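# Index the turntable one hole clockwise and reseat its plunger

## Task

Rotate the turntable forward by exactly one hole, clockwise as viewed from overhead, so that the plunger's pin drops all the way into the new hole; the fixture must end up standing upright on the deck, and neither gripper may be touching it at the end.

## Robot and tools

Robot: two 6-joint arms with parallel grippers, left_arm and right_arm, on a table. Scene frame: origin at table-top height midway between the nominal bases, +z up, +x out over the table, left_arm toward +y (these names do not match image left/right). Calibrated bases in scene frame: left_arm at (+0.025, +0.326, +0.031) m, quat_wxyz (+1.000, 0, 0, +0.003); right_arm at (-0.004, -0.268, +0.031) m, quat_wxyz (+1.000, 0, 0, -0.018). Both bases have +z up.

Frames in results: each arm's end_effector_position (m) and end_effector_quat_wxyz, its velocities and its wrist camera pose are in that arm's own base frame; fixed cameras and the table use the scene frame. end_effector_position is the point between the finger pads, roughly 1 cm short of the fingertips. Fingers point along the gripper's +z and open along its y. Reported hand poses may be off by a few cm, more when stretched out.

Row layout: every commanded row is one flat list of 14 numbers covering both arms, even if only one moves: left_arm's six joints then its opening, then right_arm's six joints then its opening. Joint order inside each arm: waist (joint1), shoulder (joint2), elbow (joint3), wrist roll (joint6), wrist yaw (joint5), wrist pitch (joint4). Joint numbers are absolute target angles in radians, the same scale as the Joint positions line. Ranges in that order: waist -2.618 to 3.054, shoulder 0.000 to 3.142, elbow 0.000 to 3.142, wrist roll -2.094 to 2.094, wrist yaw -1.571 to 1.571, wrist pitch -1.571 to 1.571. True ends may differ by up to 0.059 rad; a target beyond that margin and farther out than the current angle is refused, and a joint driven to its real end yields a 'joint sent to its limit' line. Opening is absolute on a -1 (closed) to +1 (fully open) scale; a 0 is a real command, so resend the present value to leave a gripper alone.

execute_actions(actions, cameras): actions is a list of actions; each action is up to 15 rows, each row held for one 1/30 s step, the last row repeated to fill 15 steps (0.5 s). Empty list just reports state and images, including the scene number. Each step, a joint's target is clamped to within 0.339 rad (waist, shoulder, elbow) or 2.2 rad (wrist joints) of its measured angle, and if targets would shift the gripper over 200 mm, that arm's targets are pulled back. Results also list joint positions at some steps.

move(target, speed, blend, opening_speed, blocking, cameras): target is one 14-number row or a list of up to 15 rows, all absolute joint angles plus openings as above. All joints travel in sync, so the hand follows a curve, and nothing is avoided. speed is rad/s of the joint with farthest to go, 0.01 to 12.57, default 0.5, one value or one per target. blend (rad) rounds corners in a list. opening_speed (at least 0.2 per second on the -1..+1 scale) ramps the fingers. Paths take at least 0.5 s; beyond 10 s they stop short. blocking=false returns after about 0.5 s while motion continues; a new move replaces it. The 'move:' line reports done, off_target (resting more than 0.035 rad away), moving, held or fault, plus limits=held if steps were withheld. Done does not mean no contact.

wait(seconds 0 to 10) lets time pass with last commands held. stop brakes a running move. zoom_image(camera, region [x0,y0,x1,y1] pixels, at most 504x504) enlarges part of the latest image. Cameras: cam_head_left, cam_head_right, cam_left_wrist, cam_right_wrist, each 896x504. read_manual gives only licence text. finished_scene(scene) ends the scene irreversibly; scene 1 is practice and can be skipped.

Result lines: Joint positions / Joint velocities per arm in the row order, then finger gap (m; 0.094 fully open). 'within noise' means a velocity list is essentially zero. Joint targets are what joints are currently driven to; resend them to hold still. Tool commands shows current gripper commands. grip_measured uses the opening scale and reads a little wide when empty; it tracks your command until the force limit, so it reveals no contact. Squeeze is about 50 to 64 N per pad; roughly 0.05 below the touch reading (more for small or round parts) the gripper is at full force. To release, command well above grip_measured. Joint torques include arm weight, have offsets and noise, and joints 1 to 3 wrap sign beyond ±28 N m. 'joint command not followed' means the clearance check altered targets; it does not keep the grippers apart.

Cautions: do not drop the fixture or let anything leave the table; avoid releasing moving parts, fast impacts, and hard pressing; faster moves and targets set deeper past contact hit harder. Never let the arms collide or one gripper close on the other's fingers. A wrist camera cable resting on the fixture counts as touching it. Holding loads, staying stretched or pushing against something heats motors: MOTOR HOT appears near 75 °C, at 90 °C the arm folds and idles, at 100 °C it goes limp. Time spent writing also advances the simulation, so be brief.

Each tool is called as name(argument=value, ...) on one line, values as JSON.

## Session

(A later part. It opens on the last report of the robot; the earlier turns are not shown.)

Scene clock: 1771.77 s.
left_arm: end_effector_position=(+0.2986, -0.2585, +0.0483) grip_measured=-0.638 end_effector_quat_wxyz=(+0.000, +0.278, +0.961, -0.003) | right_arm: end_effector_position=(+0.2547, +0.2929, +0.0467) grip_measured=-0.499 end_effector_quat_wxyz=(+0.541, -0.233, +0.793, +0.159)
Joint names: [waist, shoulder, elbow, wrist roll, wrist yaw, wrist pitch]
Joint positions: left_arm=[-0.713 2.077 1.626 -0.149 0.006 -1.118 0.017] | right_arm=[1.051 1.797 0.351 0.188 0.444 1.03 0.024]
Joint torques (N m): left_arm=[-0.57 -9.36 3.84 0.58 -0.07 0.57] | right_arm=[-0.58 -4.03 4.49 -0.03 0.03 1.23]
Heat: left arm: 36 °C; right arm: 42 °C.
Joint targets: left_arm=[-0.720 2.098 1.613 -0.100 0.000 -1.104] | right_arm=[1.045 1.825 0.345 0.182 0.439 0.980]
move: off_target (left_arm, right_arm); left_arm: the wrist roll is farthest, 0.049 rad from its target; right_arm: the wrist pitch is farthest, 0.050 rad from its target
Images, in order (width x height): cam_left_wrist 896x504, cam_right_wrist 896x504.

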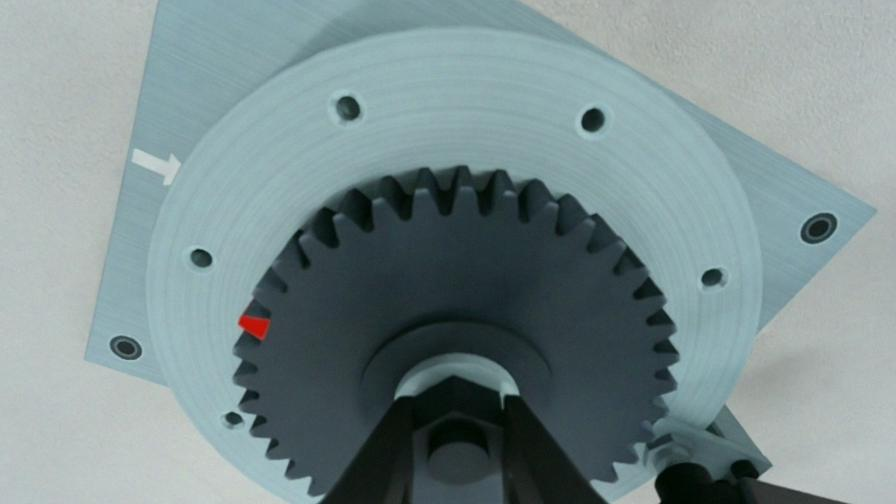

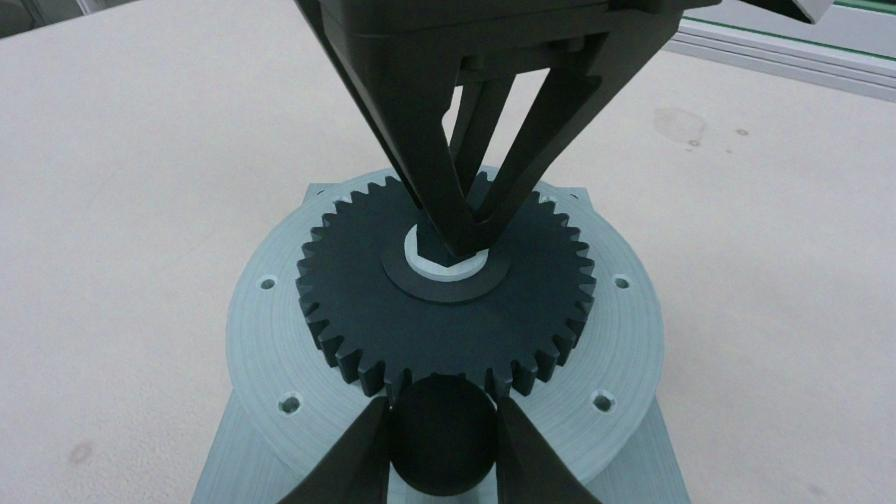

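move(target=[[-0.720, 2.098, 1.613, -0.165, 0, -1.104, -0.9, 1.045, 1.80, 0.355, 0.182, 0.4386, 1.04, -0.75], [-0.720, 2.098, 1.613, -0.165, 0, -1.104, -0.9, 1.045, 1.738, 0.390, 0.182, 0.4386, 1.30, -0.75], [-0.720, 2.098, 1.613, -0.165, 0, -1.104, -0.9, 1.045, 1.825, 0.345, 0.182, 0.4386, 0.98, -0.75]], speed=[0.2, 0.25, 0.25], cameras=["cam_left_wrist", "cam_right_wrist"])

Scene clock: 1797.37 s.
left_arm: end_effector_position=(+0.2986, -0.2586, +0.0483) grip_measured=-0.638 end_effector_quat_wxyz=(-0.001, +0.266, +0.964, -0.003) | right_arm: end_effector_position=(+0.2546, +0.2930, +0.0469) grip_measured=-0.499 end_effector_quat_wxyz=(+0.541, -0.233, +0.792, +0.159)
Joint names: [waist, shoulder, elbow, wrist roll, wrist yaw, wrist pitch]
Joint positions: left_arm=[-0.713 2.077 1.626 -0.175 0.007 -1.118 0.017] | right_arm=[1.051 1.797 0.35 0.188 0.443 1.031 0.024]
Joint torques (N m): left_arm=[-0.61 -9.32 3.85 0.13 -0.06 0.57] | right_arm=[-0.59 -4.01 4.49 -0.04 0.04 1.2]
Heat: left arm: 36 °C; right arm: 41 °C.
Joint targets: left_arm=[-0.720 2.098 1.613 -0.165 0.000 -1.104] | right_arm=[1.045 1.825 0.345 0.182 0.438 0.980]
move: off_target (right_arm); right_arm: the wrist pitch is farthest, 0.051 rad from its target
Images, in order (width x height): cam_left_wrist 896x504, cam_right_wrist 896x504.

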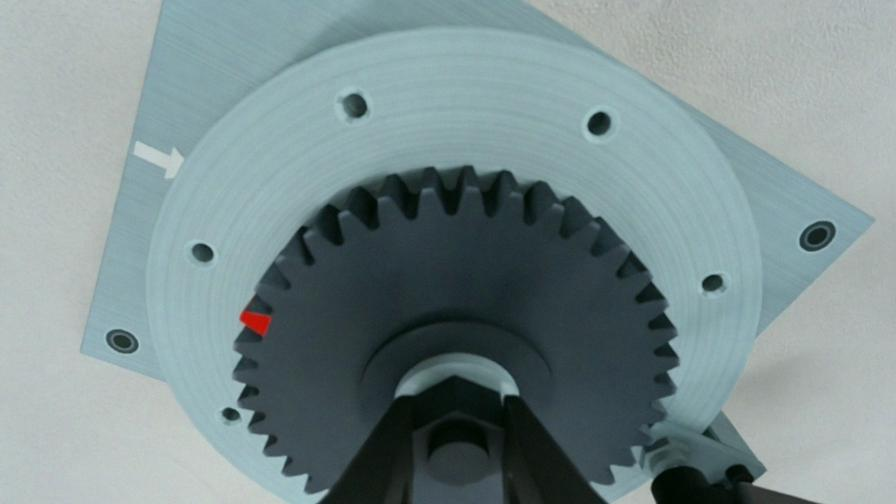

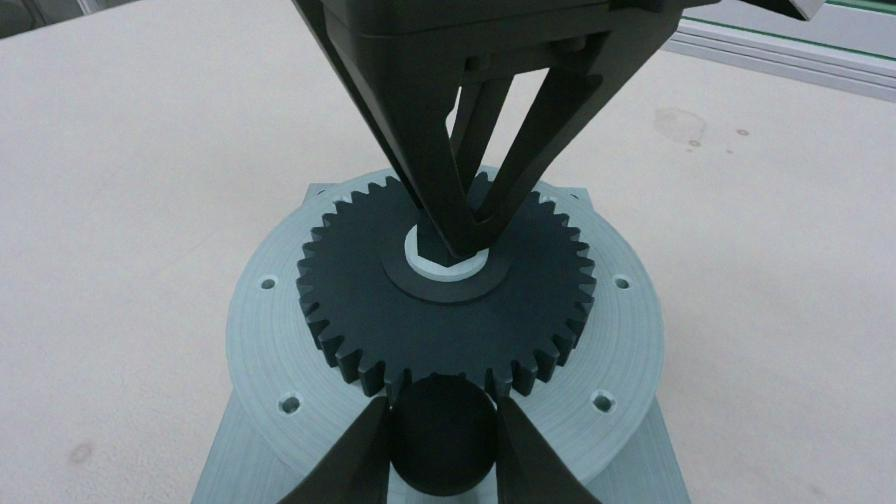

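move(target=[[-0.720, 2.098, 1.613, -0.165, 0, -1.104, -0.9, 1.045, 1.805, 0.350, 0.182, 0.4386, 1.03, -0.75], [-0.720, 2.098, 1.613, -0.165, 0, -1.104, -0.9, 1.045, 1.805, 0.350, 0.182, 0.4386, 1.03, 0.3]], speed=[0.2, 0.25], cameras=["cam_right_wrist"])

zoom_image(camera="cam_right_wrist", region=[200, 180, 700, 504])

Scene clock: 1832.20 s.
left_arm: end_effector_position=(+0.2986, -0.2586, +0.0483) grip_measured=-0.638 end_effector_quat_wxyz=(-0.001, +0.266, +0.964, -0.003) | right_arm: end_effector_position=(+0.2547, +0.2932, +0.0473) grip_measured=+0.298 end_effector_quat_wxyz=(+0.541, -0.232, +0.792, +0.160)
Joint names: [waist, shoulder, elbow, wrist roll, wrist yaw, wrist pitch]
Joint positions: left_arm=[-0.713 2.077 1.626 -0.175 0.007 -1.118 0.017] | right_arm=[1.051 1.797 0.35 0.188 0.443 1.033 0.061]
Joint torques (N m): left_arm=[-0.57 -9.32 3.86 0.13 -0.06 0.57] | right_arm=[-0.65 -5.5 4.94 -0.05 0.05 1.61]
Heat: left arm: 36 °C; right arm: 38 °C.
Joint targets: left_arm=[-0.720 2.098 1.613 -0.165 0.000 -1.104] | right_arm=[1.045 1.805 0.350 0.182 0.439 1.030]
move: done
Images, in order (width x height): cam_right_wrist 896x504.

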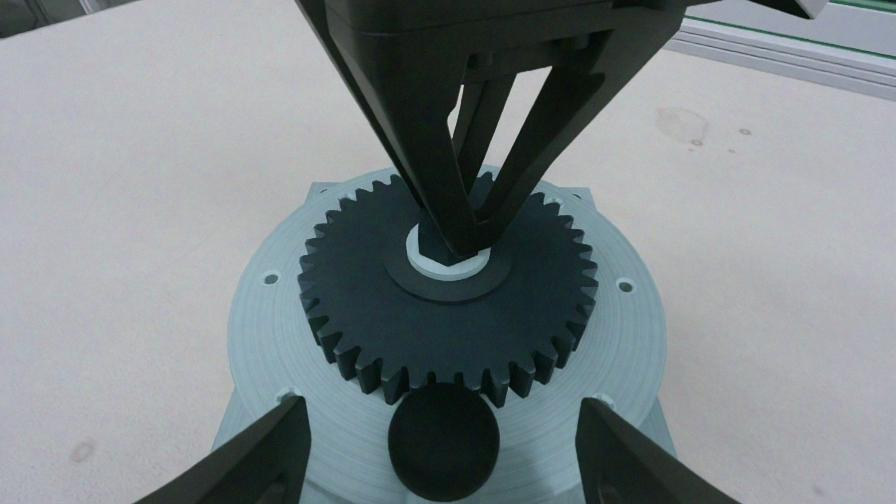

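Scaled by 1.008 from the camera's 896x504 image, which has a finer 1280x720 frame.

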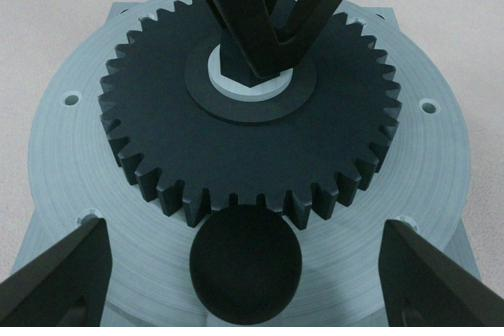

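move(target=[[-0.720, 2.098, 1.613, -0.165, 0, -1.104, -0.9, 1.11, 1.666, 0.27, 0.218, 0.504, 0.965, 0.3], [-0.720, 2.098, 1.613, -0.165, 0, -1.104, -0.9, 1.20, 1.492, 0.181, 0.268, 0.586, 0.85, 0.3]], speed=[0.3, 0.4], cameras=["cam_right_wrist", "cam_left_wrist"])

zoom_image(camera="cam_right_wrist", region=[300, 100, 620, 460])

zoom_image(camera="cam_right_wrist", region=[360, 240, 540, 460])

Scene clock: 1854.20 s.
left_arm: end_effector_position=(+0.2986, -0.2586, +0.0483) grip_measured=-0.638 end_effector_quat_wxyz=(-0.001, +0.266, +0.964, -0.003) | right_arm: end_effector_position=(+0.2072, +0.2622, +0.0622) grip_measured=+0.298 end_effector_quat_wxyz=(+0.538, -0.234, +0.794, +0.156)
Joint names: [waist, shoulder, elbow, wrist roll, wrist yaw, wrist pitch]
Joint positions: left_arm=[-0.713 2.077 1.626 -0.175 0.007 -1.118 0.017] | right_arm=[1.192 1.51 0.19 0.256 0.572 0.862 0.061]
Joint torques (N m): left_arm=[-0.59 -9.36 3.85 0.11 -0.07 0.56] | right_arm=[0.75 -5.39 4.9 0.15 0.25 1.5]
Heat: left arm: 36 °C; right arm: 39 °C.
Joint targets: left_arm=[-0.720 2.098 1.613 -0.165 0.000 -1.104] | right_arm=[1.200 1.492 0.181 0.268 0.586 0.850]
move: done
Images, in order (width x height): cam_left_wrist 896x504, cam_right_wrist 896x504.

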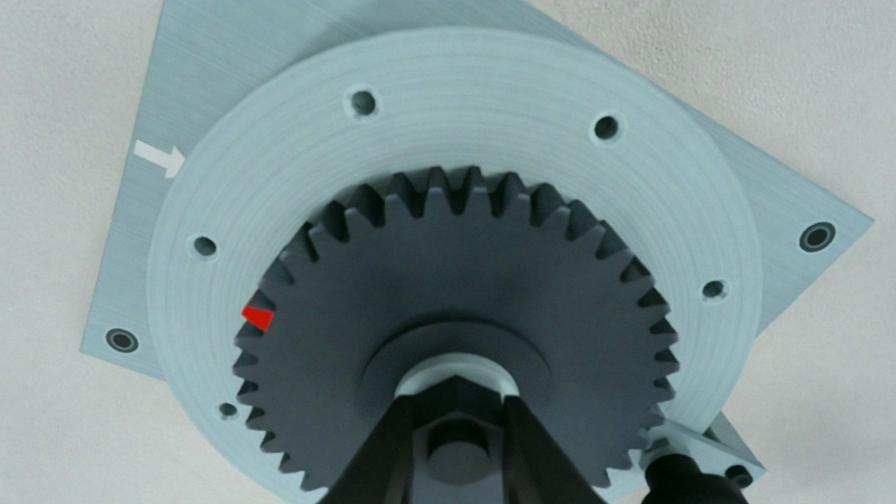

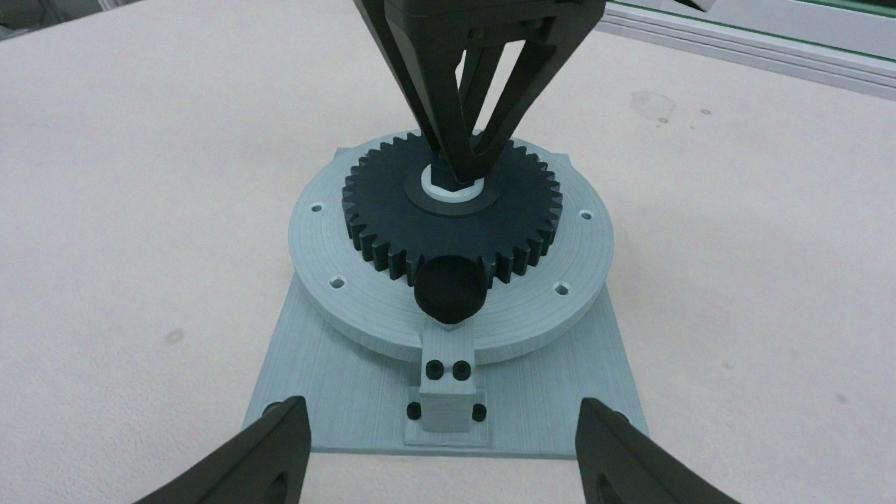

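Scaled by 1.400 from the camera's 896x504 image, which has a finer 1280x720 frame.

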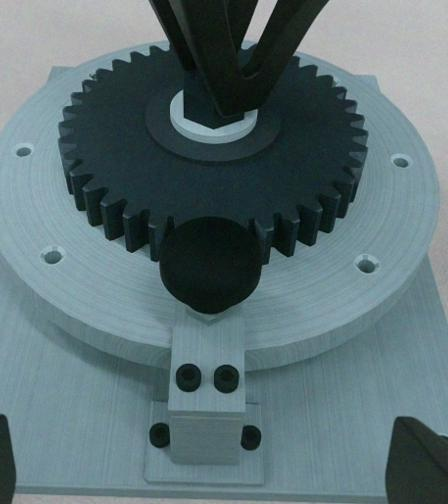

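Scaled by 2.291 from the camera's 896x504 image, which has a finer 1280x720 frame.

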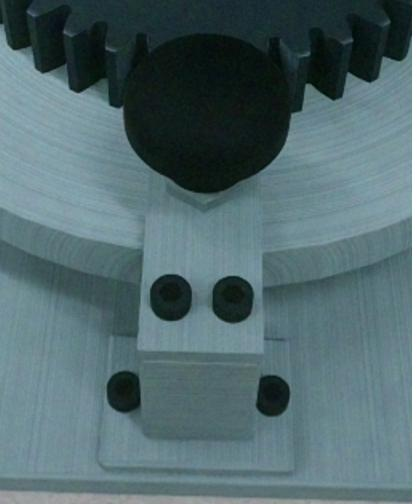

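move(target=[[-0.720, 2.098, 1.613, -0.175, 0, -1.104, -0.9, 1.20, 1.492, 0.181, 0.268, 0.586, 0.85, 0.3], [-0.720, 2.098, 1.613, -0.175, 0, -1.104, -0.2, 1.20, 1.492, 0.181, 0.268, 0.586, 0.85, 0.3], [-0.700, 2.06, 1.72, -0.175, 0, -1.235, -0.2, 1.20, 1.492, 0.181, 0.268, 0.586, 0.85, 0.3], [-0.700, 1.9, 1.85, -0.175, 0, -1.45, -0.2, 1.0, 0.8, 0.3, 0.1, 0.1, 0.3, 0.3]], speed=[0.2, 0.2, 0.3, 0.6], opening_speed=0.8, cameras=["cam_right_wrist", "cam_left_wrist", "cam_head_left"])

Scene clock: 1875.07 s.
left_arm: end_effector_position=(+0.2815, -0.2410, +0.1512) grip_measured=-0.202 end_effector_quat_wxyz=(+0.013, +0.263, +0.965, -0.010) | right_arm: end_effector_position=(+0.1871, +0.2612, +0.1825) grip_measured=+0.298 end_effector_quat_wxyz=(+0.552, -0.307, +0.718, +0.293)
Joint names: [waist, shoulder, elbow, wrist roll, wrist yaw, wrist pitch]
Joint positions: left_arm=[-0.708 1.931 1.825 -0.175 0.007 -1.434 0.038] | right_arm=[1.008 0.809 0.278 0.11 0.112 0.308 0.061]
Joint torques (N m): left_arm=[0.61 -12.89 6.9 0 -0.07 0.27] | right_arm=[-0.88 -1.51 11.34 -0.08 -0.12 1.7]
Heat: left arm: 36 °C; right arm: 38 °C.
Joint targets: left_arm=[-0.700 1.900 1.850 -0.175 0.000 -1.450] | right_arm=[1.000 0.800 0.300 0.100 0.100 0.300]
move: done
Images, in order (width x height): cam_head_left 896x504, cam_left_wrist 896x504, cam_right_wrist 896x504.

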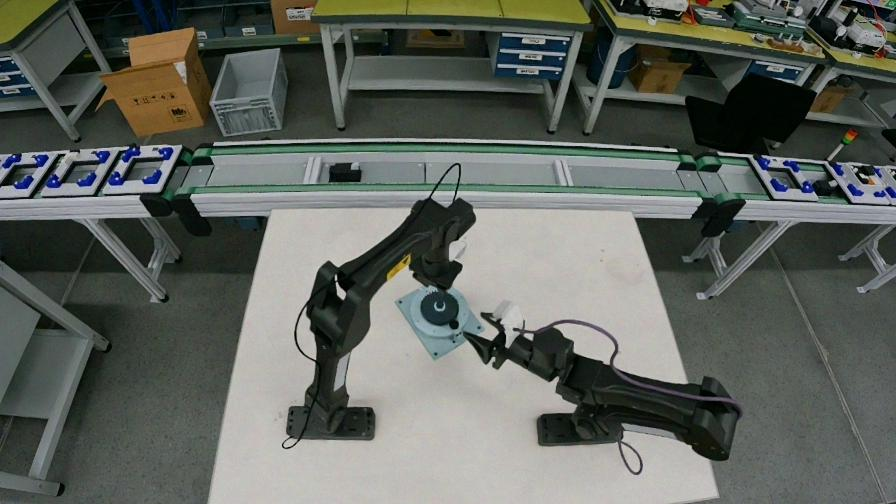

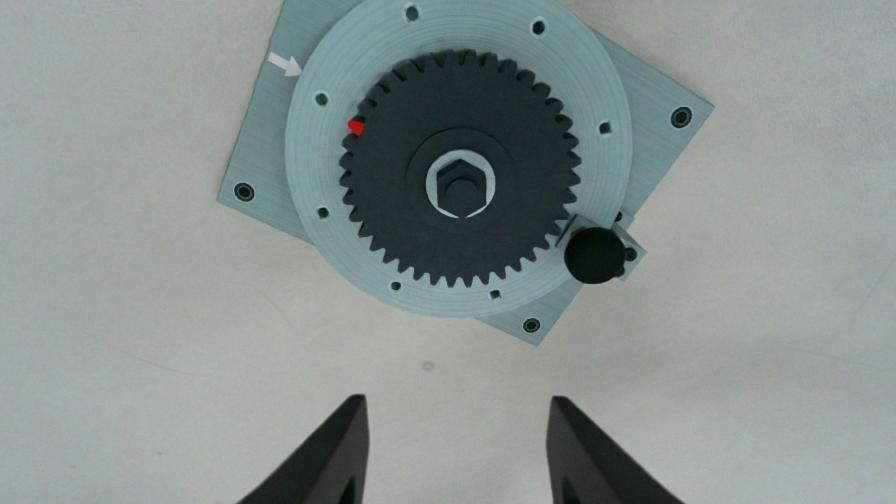

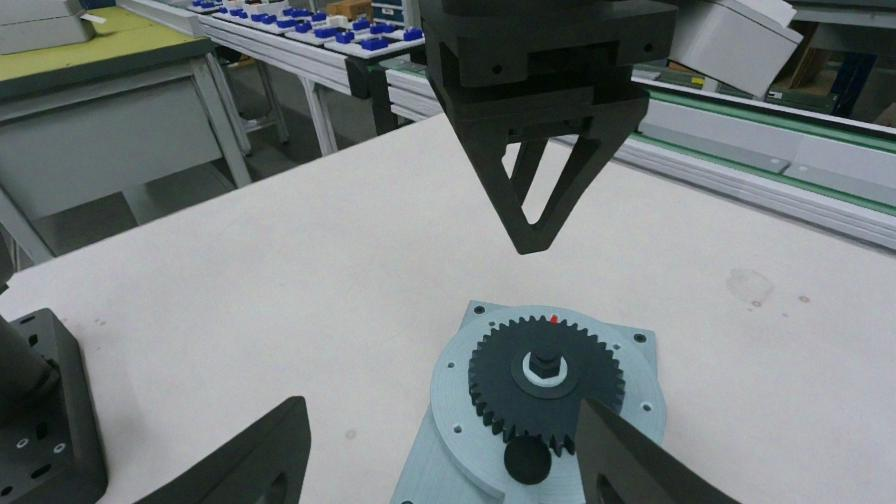

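move(target=[[-0.710, 2.09, 1.69, -0.21, 0, -1.185, -0.2, 1.20, 1.492, 0.181, 0.268, 0.586, 0.85, 0.3], [-0.720, 2.098, 1.613, -0.21, 0, -1.104, -0.2, 1.105, 1.679, 0.285, 0.209, 0.493, 0.975, 0.3], [-0.720, 2.098, 1.613, -0.21, 0, -1.104, -0.2, 1.045, 1.8455, 0.363, 0.182, 0.4386, 1.0756, 0.3]], speed=[0.6, 0.4, 0.3], blend=[0.05, 0.05, 0], cameras=["cam_right_wrist", "cam_left_wrist"])

Scene clock: 2026.13 s.
left_arm: end_effector_position=(+0.2977, -0.2582, +0.0496) grip_measured=-0.202 end_effector_quat_wxyz=(-0.001, +0.254, +0.967, -0.003) | right_arm: end_effector_position=(+0.2549, +0.2925, +0.0420) grip_measured=+0.298 end_effector_quat_wxyz=(+0.542, -0.230, +0.793, +0.158)
Joint names: [waist, shoulder, elbow, wrist roll, wrist yaw, wrist pitch]
Joint positions: left_arm=[-0.714 2.074 1.626 -0.2 0.007 -1.122 0.038] | right_arm=[1.052 1.83 0.348 0.19 0.45 1.067 0.061]
Joint torques (N m): left_arm=[-0.53 -8.99 3.85 -0.11 -0.07 0.62] | right_arm=[-0.84 -5.01 6.19 -0.07 -0.04 1.71]
Heat: left arm: 39 °C; right arm: 41 °C.
Joint targets: left_arm=[-0.720 2.098 1.613 -0.210 0.000 -1.104] | right_arm=[1.045 1.846 0.363 0.182 0.439 1.076]
move: done
Images, in order (width x height): cam_left_wrist 896x504, cam_right_wrist 896x504.

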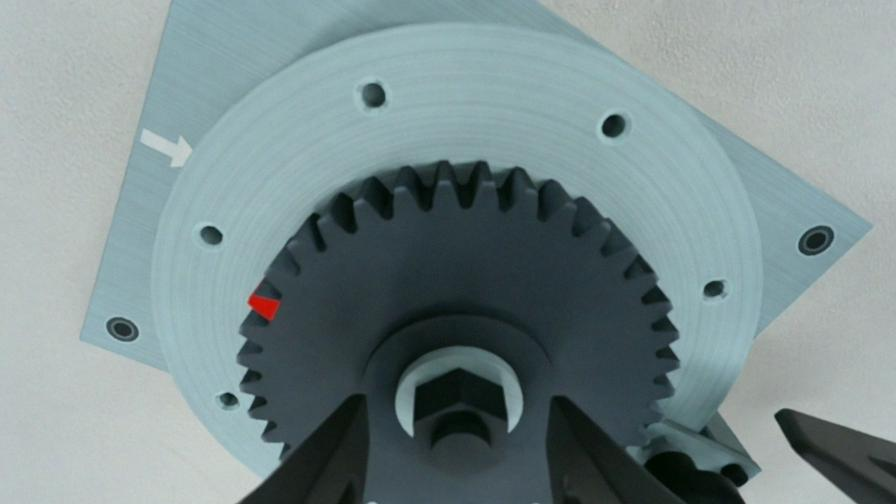

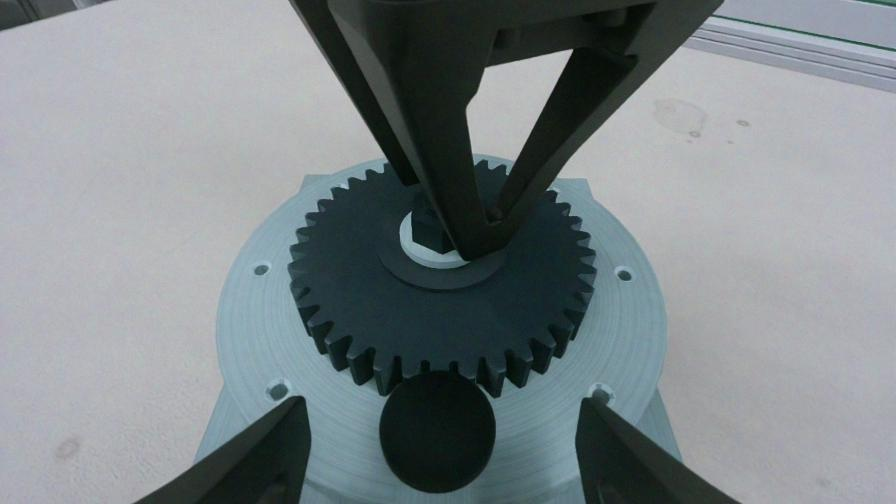

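move(target=[-0.720, 2.098, 1.613, -0.21, 0, -1.104, -0.9, 1.045, 1.8455, 0.363, 0.182, 0.4386, 1.0756, -0.75], speed=0.3, opening_speed=0.6, cameras=["cam_right_wrist", "cam_left_wrist"])

zoom_image(camera="cam_left_wrist", region=[360, 320, 560, 500])

Scene clock: 2036.80 s.
left_arm: end_effector_position=(+0.2978, -0.2583, +0.0496) grip_measured=-0.644 end_effector_quat_wxyz=(-0.001, +0.254, +0.967, -0.003) | right_arm: end_effector_position=(+0.2547, +0.2931, +0.0422) grip_measured=-0.496 end_effector_quat_wxyz=(+0.542, -0.231, +0.792, +0.160)
Joint names: [waist, shoulder, elbow, wrist roll, wrist yaw, wrist pitch]
Joint positions: left_arm=[-0.714 2.074 1.626 -0.201 0.007 -1.122 0.017] | right_arm=[1.052 1.83 0.348 0.19 0.447 1.068 0.024]
Joint torques (N m): left_arm=[-0.51 -8.98 3.84 -0.1 -0.06 0.61] | right_arm=[-0.79 -5.07 6.23 -0.06 0.02 1.72]
Heat: left arm: 39 °C; right arm: 41 °C.
Joint targets: left_arm=[-0.720 2.098 1.613 -0.210 0.000 -1.104] | right_arm=[1.045 1.846 0.363 0.182 0.438 1.076]
move: done
Images, in order (width x height): cam_left_wrist 896x504, cam_right_wrist 896x504.

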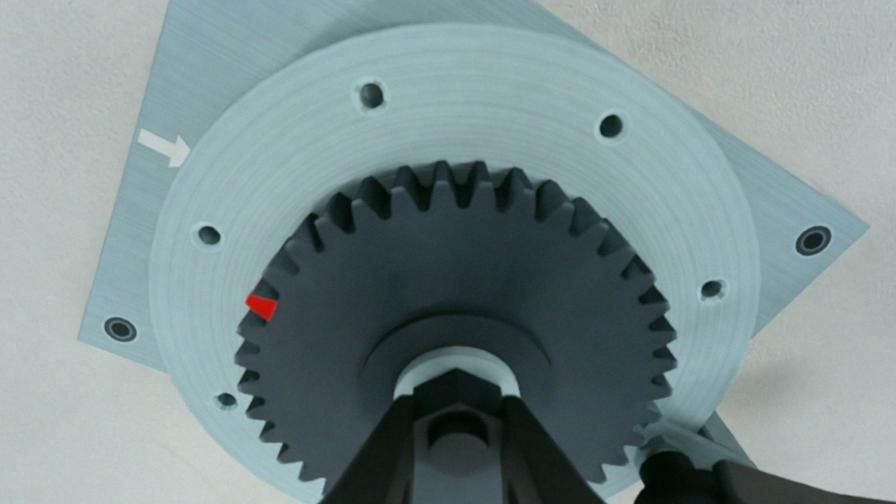

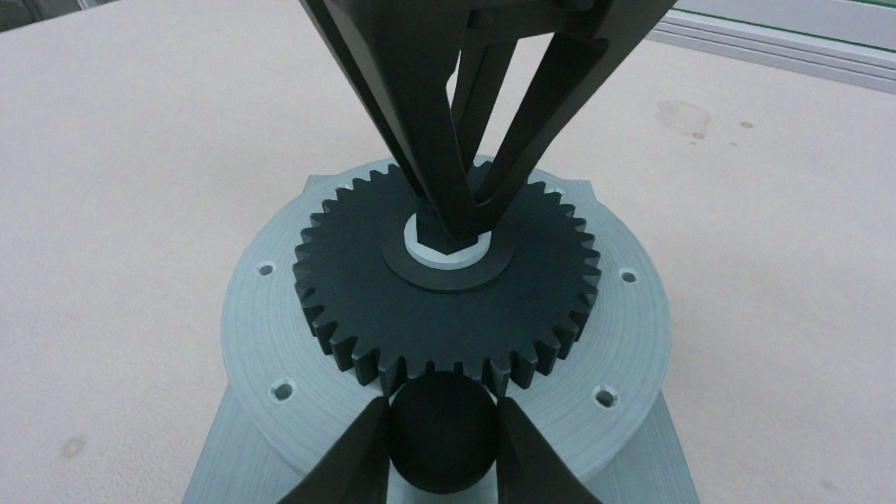

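Scaled by 2.520 from the camera's 896x504 image, which has a finer 1280x720 frame.

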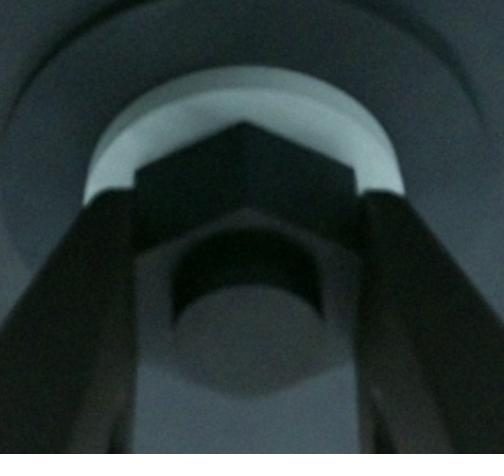

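move(target=[[-0.720, 2.098, 1.613, -0.21, 0, -1.104, -0.9, 1.045, 1.732, 0.393, 0.182, 0.4386, 1.31, -0.75], [-0.720, 2.098, 1.613, -1.045, 0, -1.104, -0.9, 1.045, 1.732, 0.393, 0.182, 0.4386, 1.31, -0.75], [-0.720, 2.098, 1.613, -1.035, 0, -1.104, -0.9, 1.045, 1.80, 0.355, 0.182, 0.4386, 1.04, -0.75]], speed=[0.25, 0.45, 0.3], cameras=["cam_left_wrist", "cam_right_wrist"])

zoom_image(camera="cam_right_wrist", region=[200, 180, 700, 504])

Scene clock: 2054.00 s.
left_arm: end_effector_position=(+0.3118, -0.2576, +0.0498) grip_measured=-0.898 end_effector_quat_wxyz=(+0.028, -0.159, +0.987, -0.004) | right_arm: end_effector_position=(+0.2539, +0.2933, +0.0423) grip_measured=-0.497 end_effector_quat_wxyz=(+0.538, -0.237, +0.793, +0.158)
Joint names: [waist, shoulder, elbow, wrist roll, wrist yaw, wrist pitch]
Joint positions: left_arm=[-0.71 2.074 1.626 -1.028 -0.038 -1.081 0.005] | right_arm=[1.051 1.816 0.35 0.184 0.437 1.044 0.024]
Joint torques (N m): left_arm=[-0.88 -9.13 3.89 -0.07 0.33 0.23] | right_arm=[-0.59 -7.41 5.33 -0.01 0.09 1.6]
Heat: left arm: 40 °C; right arm: 43 °C.
Joint targets: left_arm=[-0.720 2.098 1.613 -1.035 0.000 -1.104] | right_arm=[1.045 1.800 0.355 0.182 0.438 1.040]
move: off_target (left_arm); left_arm: the wrist yaw is farthest, 0.038 rad from its target
Images, in order (width x height): cam_left_wrist 896x504, cam_right_wrist 896x504.

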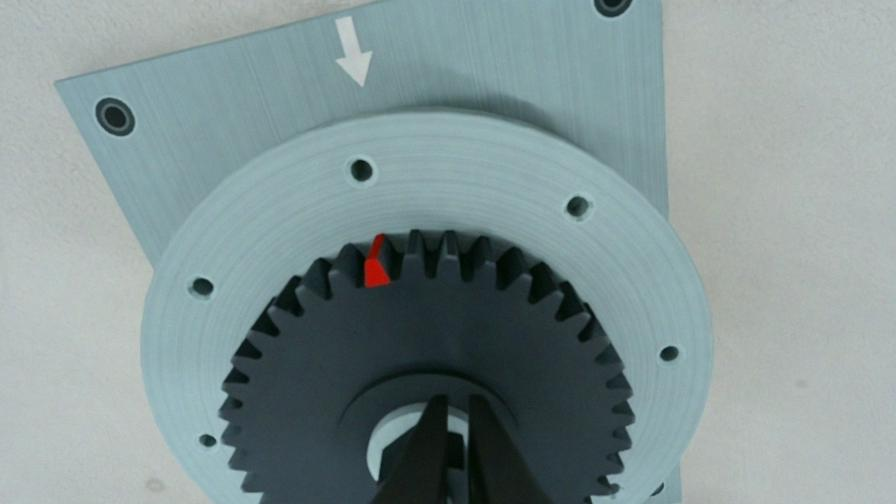

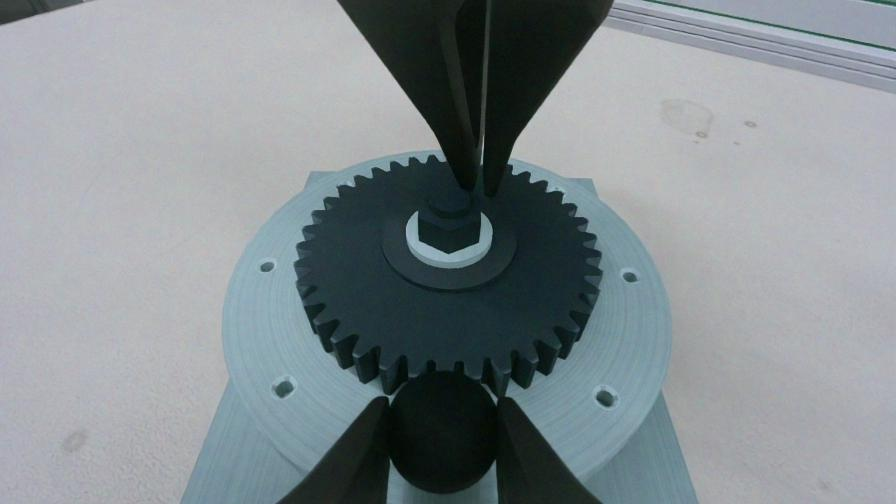

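Scaled by 1.008 from the camera's 896x504 image, which has a finer 1280x720 frame.

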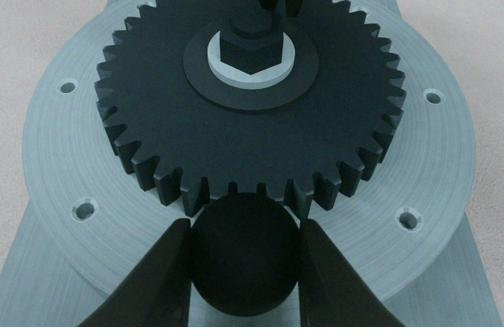

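move(target=[[-0.715, 2.085, 1.70, -1.035, 0, -1.20, -0.9, 1.045, 1.82, 0.355, 0.182, 0.4386, 1.06, -0.75], [-0.715, 2.085, 1.70, -0.21, 0, -1.20, -0.2, 1.045, 1.82, 0.355, 0.182, 0.4386, 1.06, -0.75], [-0.720, 2.098, 1.613, -0.21, 0, -1.104, -0.2, 1.045, 1.82, 0.355, 0.182, 0.4386, 1.06, -0.75]], speed=[0.3, 0.5, 0.3], cameras=["cam_right_wrist", "cam_left_wrist"])

zoom_image(camera="cam_left_wrist", region=[360, 320, 560, 500])

Scene clock: 2067.27 s.
left_arm: end_effector_position=(+0.2989, -0.2556, +0.0475) grip_measured=-0.202 end_effector_quat_wxyz=(-0.002, +0.243, +0.970, +0.002) | right_arm: end_effector_position=(+0.2539, +0.2934, +0.0423) grip_measured=-0.497 end_effector_quat_wxyz=(+0.538, -0.237, +0.793, +0.158)
Joint names: [waist, shoulder, elbow, wrist roll, wrist yaw, wrist pitch]
Joint positions: left_arm=[-0.711 2.079 1.625 -0.219 -0.002 -1.123 0.038] | right_arm=[1.051 1.816 0.35 0.184 0.437 1.044 0.024]
Joint torques (N m): left_arm=[-0.77 -9.44 3.89 0.12 0.01 0.6] | right_arm=[-0.57 -5.87 5.35 0 0.1 1.8]
Heat: left arm: 40 °C; right arm: 41 °C.
Joint targets: left_arm=[-0.720 2.098 1.613 -0.210 0.000 -1.104] | right_arm=[1.045 1.820 0.355 0.182 0.438 1.060]
move: done
Images, in order (width x height): cam_left_wrist 896x504, cam_right_wrist 896x504.

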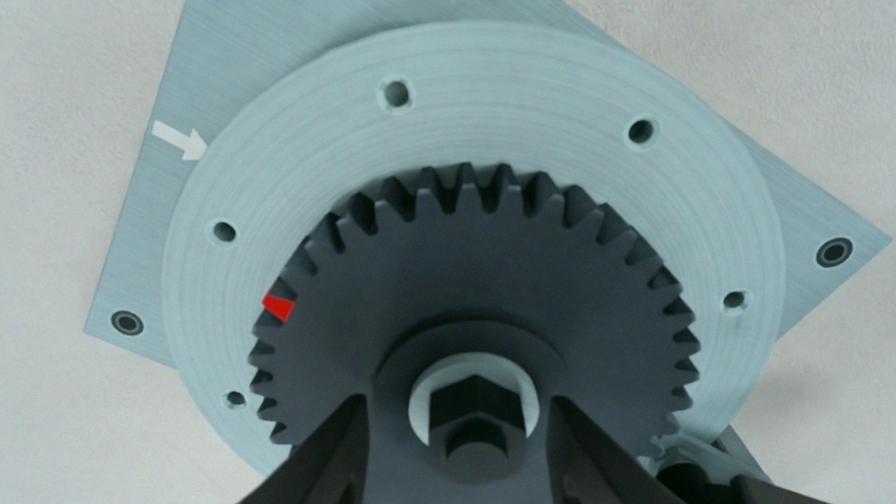

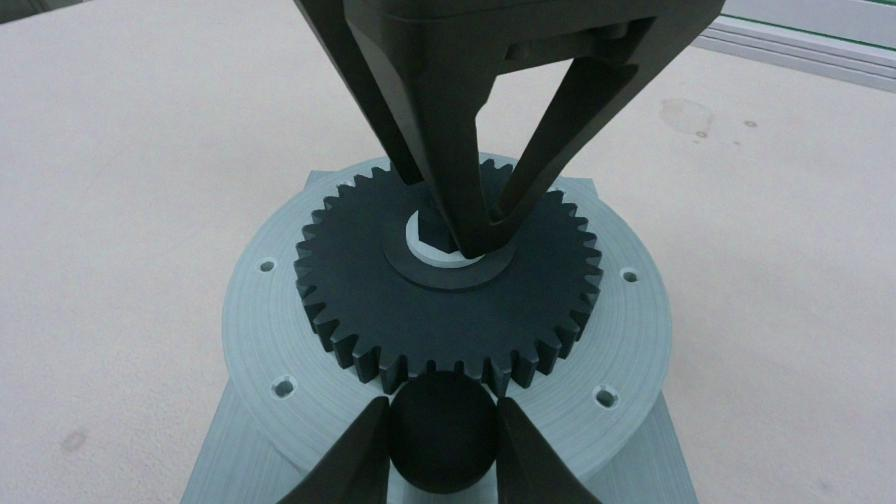

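Scaled by 2.520 from the camera's 896x504 image, which has a finer 1280x720 frame.

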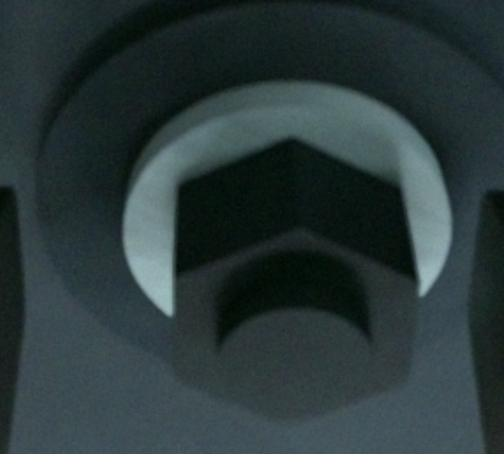

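move(target=[[-0.730, 2.100, 1.613, -0.215, 0, -1.104, -0.2, 1.045, 1.82, 0.355, 0.182, 0.4386, 1.06, -0.75], [-0.730, 2.100, 1.613, -0.215, 0, -1.104, -0.9, 1.045, 1.82, 0.355, 0.182, 0.4386, 1.06, -0.75], [-0.730, 2.100, 1.613, -0.215, 0, -1.104, -0.9, 1.045, 1.732, 0.393, 0.182, 0.4386, 1.31, -0.75]], speed=[0.3, 0.3, 0.3], opening_speed=0.8, cameras=["cam_right_wrist", "cam_left_wrist"])

Scene clock: 2088.10 s.
left_arm: end_effector_position=(+0.2964, -0.2590, +0.0475) grip_measured=-0.633 end_effector_quat_wxyz=(-0.001, +0.249, +0.968, +0.004) | right_arm: end_effector_position=(+0.2552, +0.2953, +0.0478) grip_measured=-0.497 end_effector_quat_wxyz=(+0.545, -0.232, +0.788, +0.166)
Joint names: [waist, shoulder, elbow, wrist roll, wrist yaw, wrist pitch]
Joint positions: left_arm=[-0.724 2.079 1.625 -0.219 -0.006 -1.122 0.017] | right_arm=[1.05 1.814 0.35 0.184 0.436 1.067 0.024]
Joint torques (N m): left_arm=[-0.54 -9.25 3.9 0.07 0.04 0.62] | right_arm=[-0.57 -12.81 9.16 -0.01 0.11 3.88]
Heat: left arm: 40 °C; right arm: 42 °C.
Joint targets: left_arm=[-0.730 2.100 1.613 -0.215 0.000 -1.104] | right_arm=[1.045 1.732 0.393 0.182 0.439 1.310]
move: off_target (right_arm); right_arm: the wrist pitch is farthest, 0.243 rad from its target
Images, in order (width x height): cam_left_wrist 896x504, cam_right_wrist 896x504.

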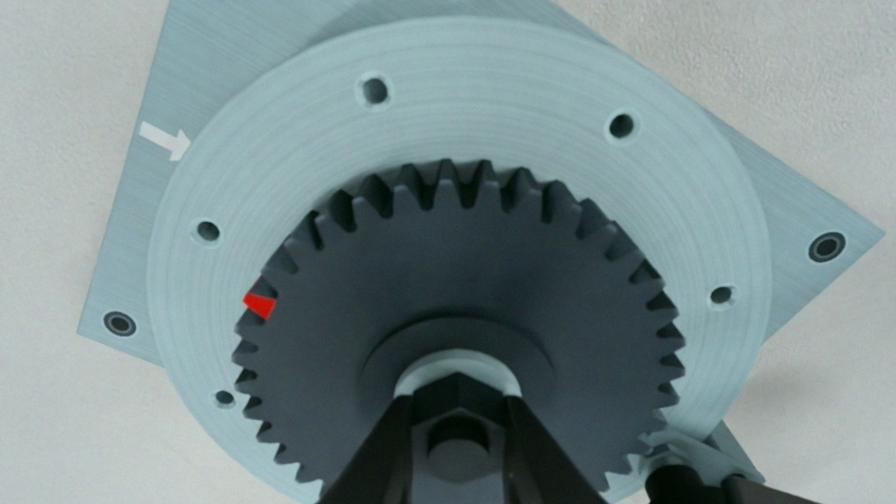

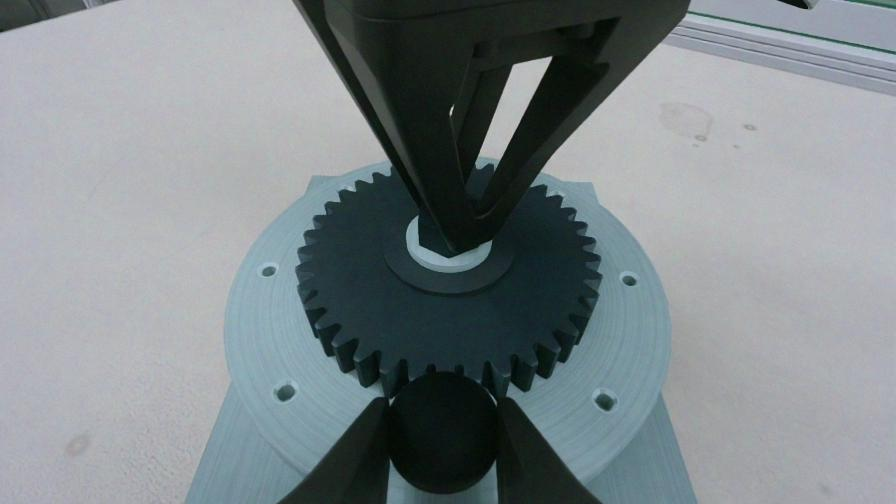

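move(target=[-0.730, 2.100, 1.613, -0.215, 0, -1.104, -0.9, 1.045, 1.70, 0.41, 0.182, 0.4386, 1.42, -0.75], speed=0.3, cameras=[])

Scene clock: 2099.67 s.
left_arm: end_effector_position=(+0.2964, -0.2590, +0.0475) grip_measured=-0.633 end_effector_quat_wxyz=(-0.001, +0.249, +0.968, +0.004) | right_arm: end_effector_position=(+0.2540, +0.2934, +0.0448) grip_measured=-0.497 end_effector_quat_wxyz=(+0.540, -0.235, +0.792, +0.161)
Joint names: [waist, shoulder, elbow, wrist roll, wrist yaw, wrist pitch]
Joint positions: left_arm=[-0.724 2.079 1.625 -0.219 -0.006 -1.122 0.017] | right_arm=[1.05 1.81 0.347 0.184 0.436 1.049 0.024]
Joint torques (N m): left_arm=[-0.54 -9.26 3.89 0.06 0.06 0.6] | right_arm=[-0.05 -6.23 5.11 0.02 0.07 1.84]
Heat: left arm: 39 °C; right arm: 52 °C.
Joint targets: left_arm=[-0.730 2.100 1.613 -0.215 0.000 -1.104] | right_arm=[1.050 1.808 0.350 0.184 0.436 1.070]
move: held (right_arm; a check stopped the path); limits=held; right_arm: the wrist pitch is farthest, 0.371 rad from its target
joint command not followed: on one or more control steps a check withheld the commanded joint targets of the right arm, and it was not sent them on those steps.
cause: the commanded joint targets, or the way to them, would bring a part of the robot too close to another arm (this arm's fingers and the left arm's wrist (the part past the wrist yaw), along the way the arms are being sent, or toward where that arm still pushes).
No camera images: "cameras" was empty.

move(target=[-0.730, 2.100, 1.613, -0.215, 0, -1.104, -0.9, 1.045, 1.725, 0.398, 0.182, 0.4386, 1.345, -0.75], speed=0.3, cameras=[])

Scene clock: 2127.20 s.
left_arm: end_effector_position=(+0.2964, -0.2590, +0.0475) grip_measured=-0.633 end_effector_quat_wxyz=(-0.001, +0.249, +0.968, +0.004) | right_arm: end_effector_position=(+0.2552, +0.2952, +0.0499) grip_measured=-0.497 end_effector_quat_wxyz=(+0.547, -0.231, +0.787, +0.168)
Joint names: [waist, shoulder, elbow, wrist roll, wrist yaw, wrist pitch]
Joint positions: left_arm=[-0.724 2.079 1.625 -0.219 -0.006 -1.122 0.017] | right_arm=[1.049 1.81 0.347 0.184 0.435 1.073 0.024]
Joint torques (N m): left_arm=[-0.57 -9.26 3.88 0.06 0.05 0.61] | right_arm=[-0.46 -12.98 9.95 0 0.12 4.13]
Heat: left arm: 39 °C; right arm: 46 °C.
Joint targets: left_arm=[-0.730 2.100 1.613 -0.215 0.000 -1.104] | right_arm=[1.045 1.725 0.398 0.182 0.439 1.345]
move: off_target (right_arm); right_arm: the wrist pitch is farthest, 0.272 rad from its target
No camera images: "cameras" was empty.

move(target=[-0.730, 2.100, 1.613, -1.05, 0, -1.104, -0.9, 1.045, 1.725, 0.398, 0.182, 0.4386, 1.345, -0.75], speed=0.5, cameras=["cam_left_wrist", "cam_right_wrist"])

Scene clock: 2134.93 s.
left_arm: end_effector_position=(+0.2957, -0.2581, +0.0475) grip_measured=-0.622 end_effector_quat_wxyz=(+0.000, -0.155, +0.988, +0.006) | right_arm: end_effector_position=(+0.2553, +0.2953, +0.0502) grip_measured=-0.497 end_effector_quat_wxyz=(+0.548, -0.231, +0.786, +0.168)
Joint names: [waist, shoulder, elbow, wrist roll, wrist yaw, wrist pitch]
Joint positions: left_arm=[-0.724 2.079 1.625 -1.034 -0.007 -1.127 0.018] | right_arm=[1.049 1.81 0.347 0.184 0.435 1.075 0.024]
Joint torques (N m): left_arm=[-0.58 -9.29 3.86 -0.16 0.05 0.65] | right_arm=[-0.51 -13 9.87 0 0.11 4.11]
Heat: left arm: 39 °C; right arm: 56 °C.
Joint targets: left_arm=[-0.730 2.100 1.613 -1.050 0.000 -1.104] | right_arm=[1.045 1.725 0.398 0.182 0.439 1.345]
move: off_target (right_arm); right_arm: the wrist pitch is farthest, 0.270 rad from its target
Images, in order (width x height): cam_left_wrist 896x504, cam_right_wrist 896x504.

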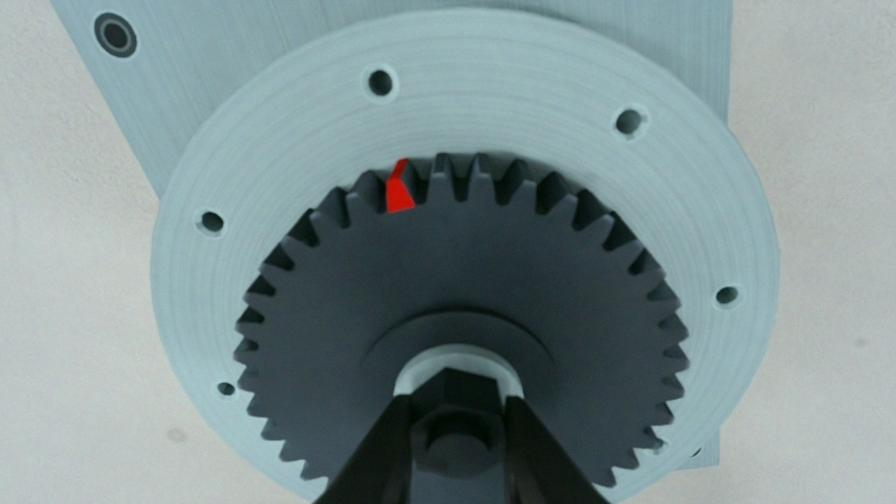

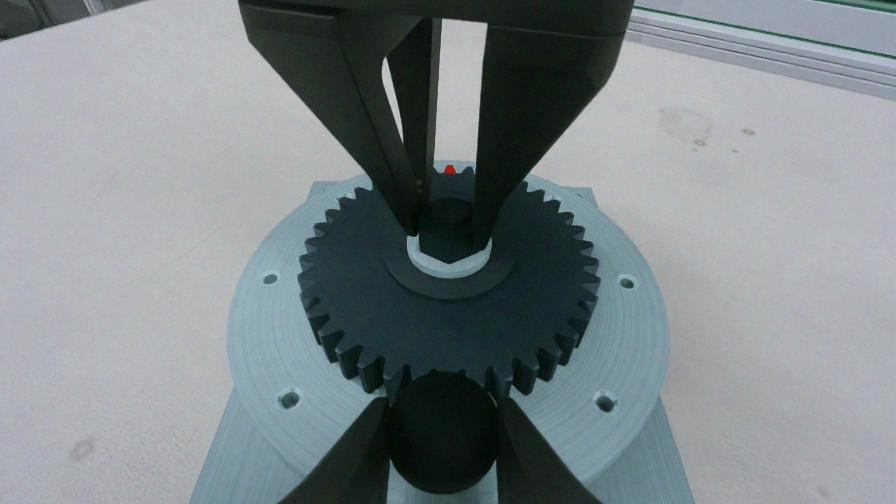

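zoom_image(camera="cam_left_wrist", region=[360, 320, 560, 500])

move(target=[-0.730, 2.100, 1.613, -1.04, 0, -1.104, -0.9, 1.045, 1.81, 0.355, 0.182, 0.4386, 1.06, -0.75], speed=0.4, cameras=["cam_left_wrist", "cam_right_wrist"])

Scaled by 2.520 from the camera's 896x504 image, which has a finer 1280x720 frame.

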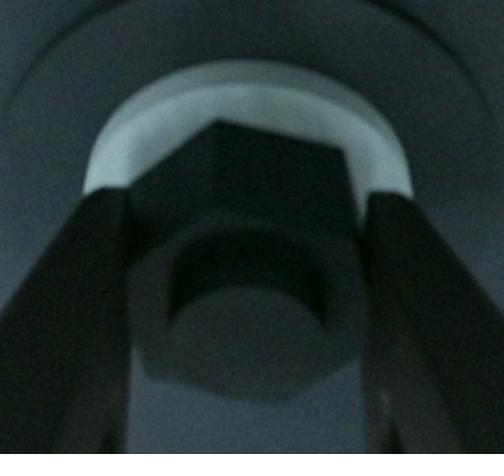

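Scene clock: 2152.43 s.
left_arm: end_effector_position=(+0.2957, -0.2581, +0.0475) grip_measured=-0.624 end_effector_quat_wxyz=(+0.000, -0.155, +0.988, +0.006) | right_arm: end_effector_position=(+0.2540, +0.2932, +0.0443) grip_measured=-0.497 end_effector_quat_wxyz=(+0.540, -0.236, +0.792, +0.161)
Joint names: [waist, shoulder, elbow, wrist roll, wrist yaw, wrist pitch]
Joint positions: left_arm=[-0.724 2.079 1.625 -1.035 -0.007 -1.127 0.018] | right_arm=[1.049 1.81 0.347 0.184 0.435 1.047 0.024]
Joint torques (N m): left_arm=[-0.58 -9.28 3.88 -0.04 0.07 0.64] | right_arm=[-0.5 -6.11 5.61 0 0.13 1.76]
Heat: left arm: 39 °C; right arm: 66 °C.
Joint targets: left_arm=[-0.730 2.100 1.613 -1.040 0.000 -1.104] | right_arm=[1.045 1.810 0.355 0.182 0.438 1.060]
move: done
Images, in order (width x height): cam_left_wrist 896x504, cam_right_wrist 896x504.

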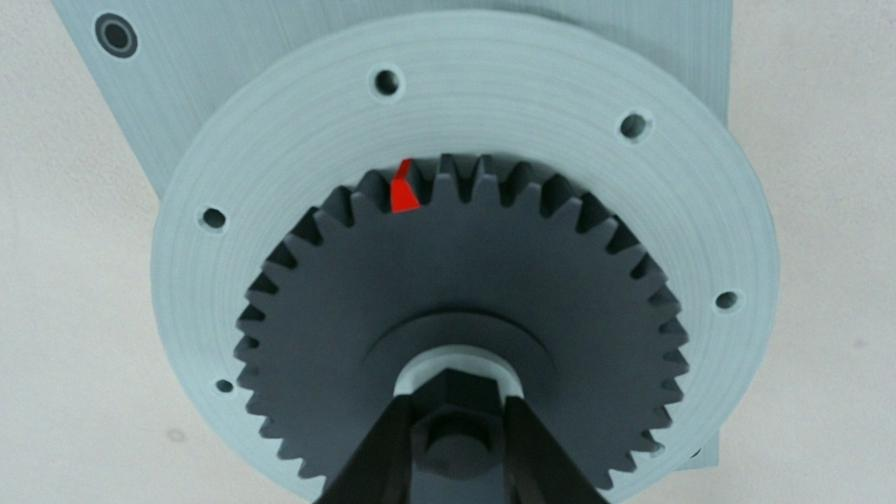

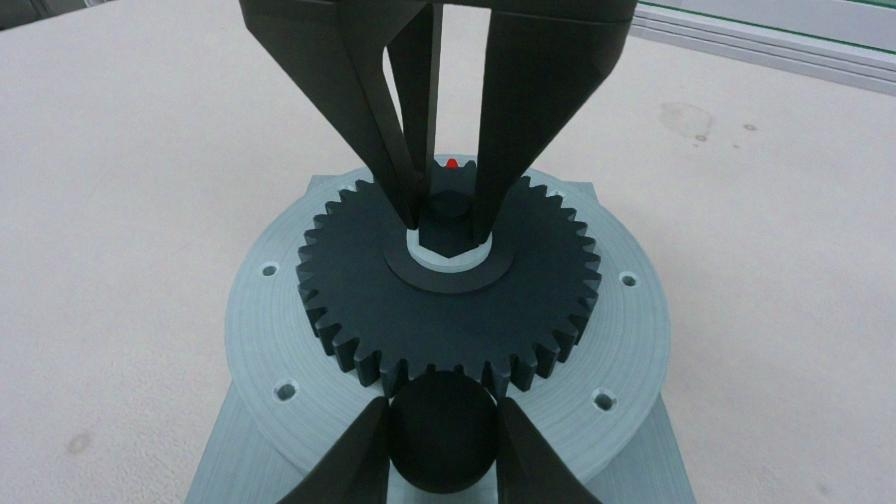

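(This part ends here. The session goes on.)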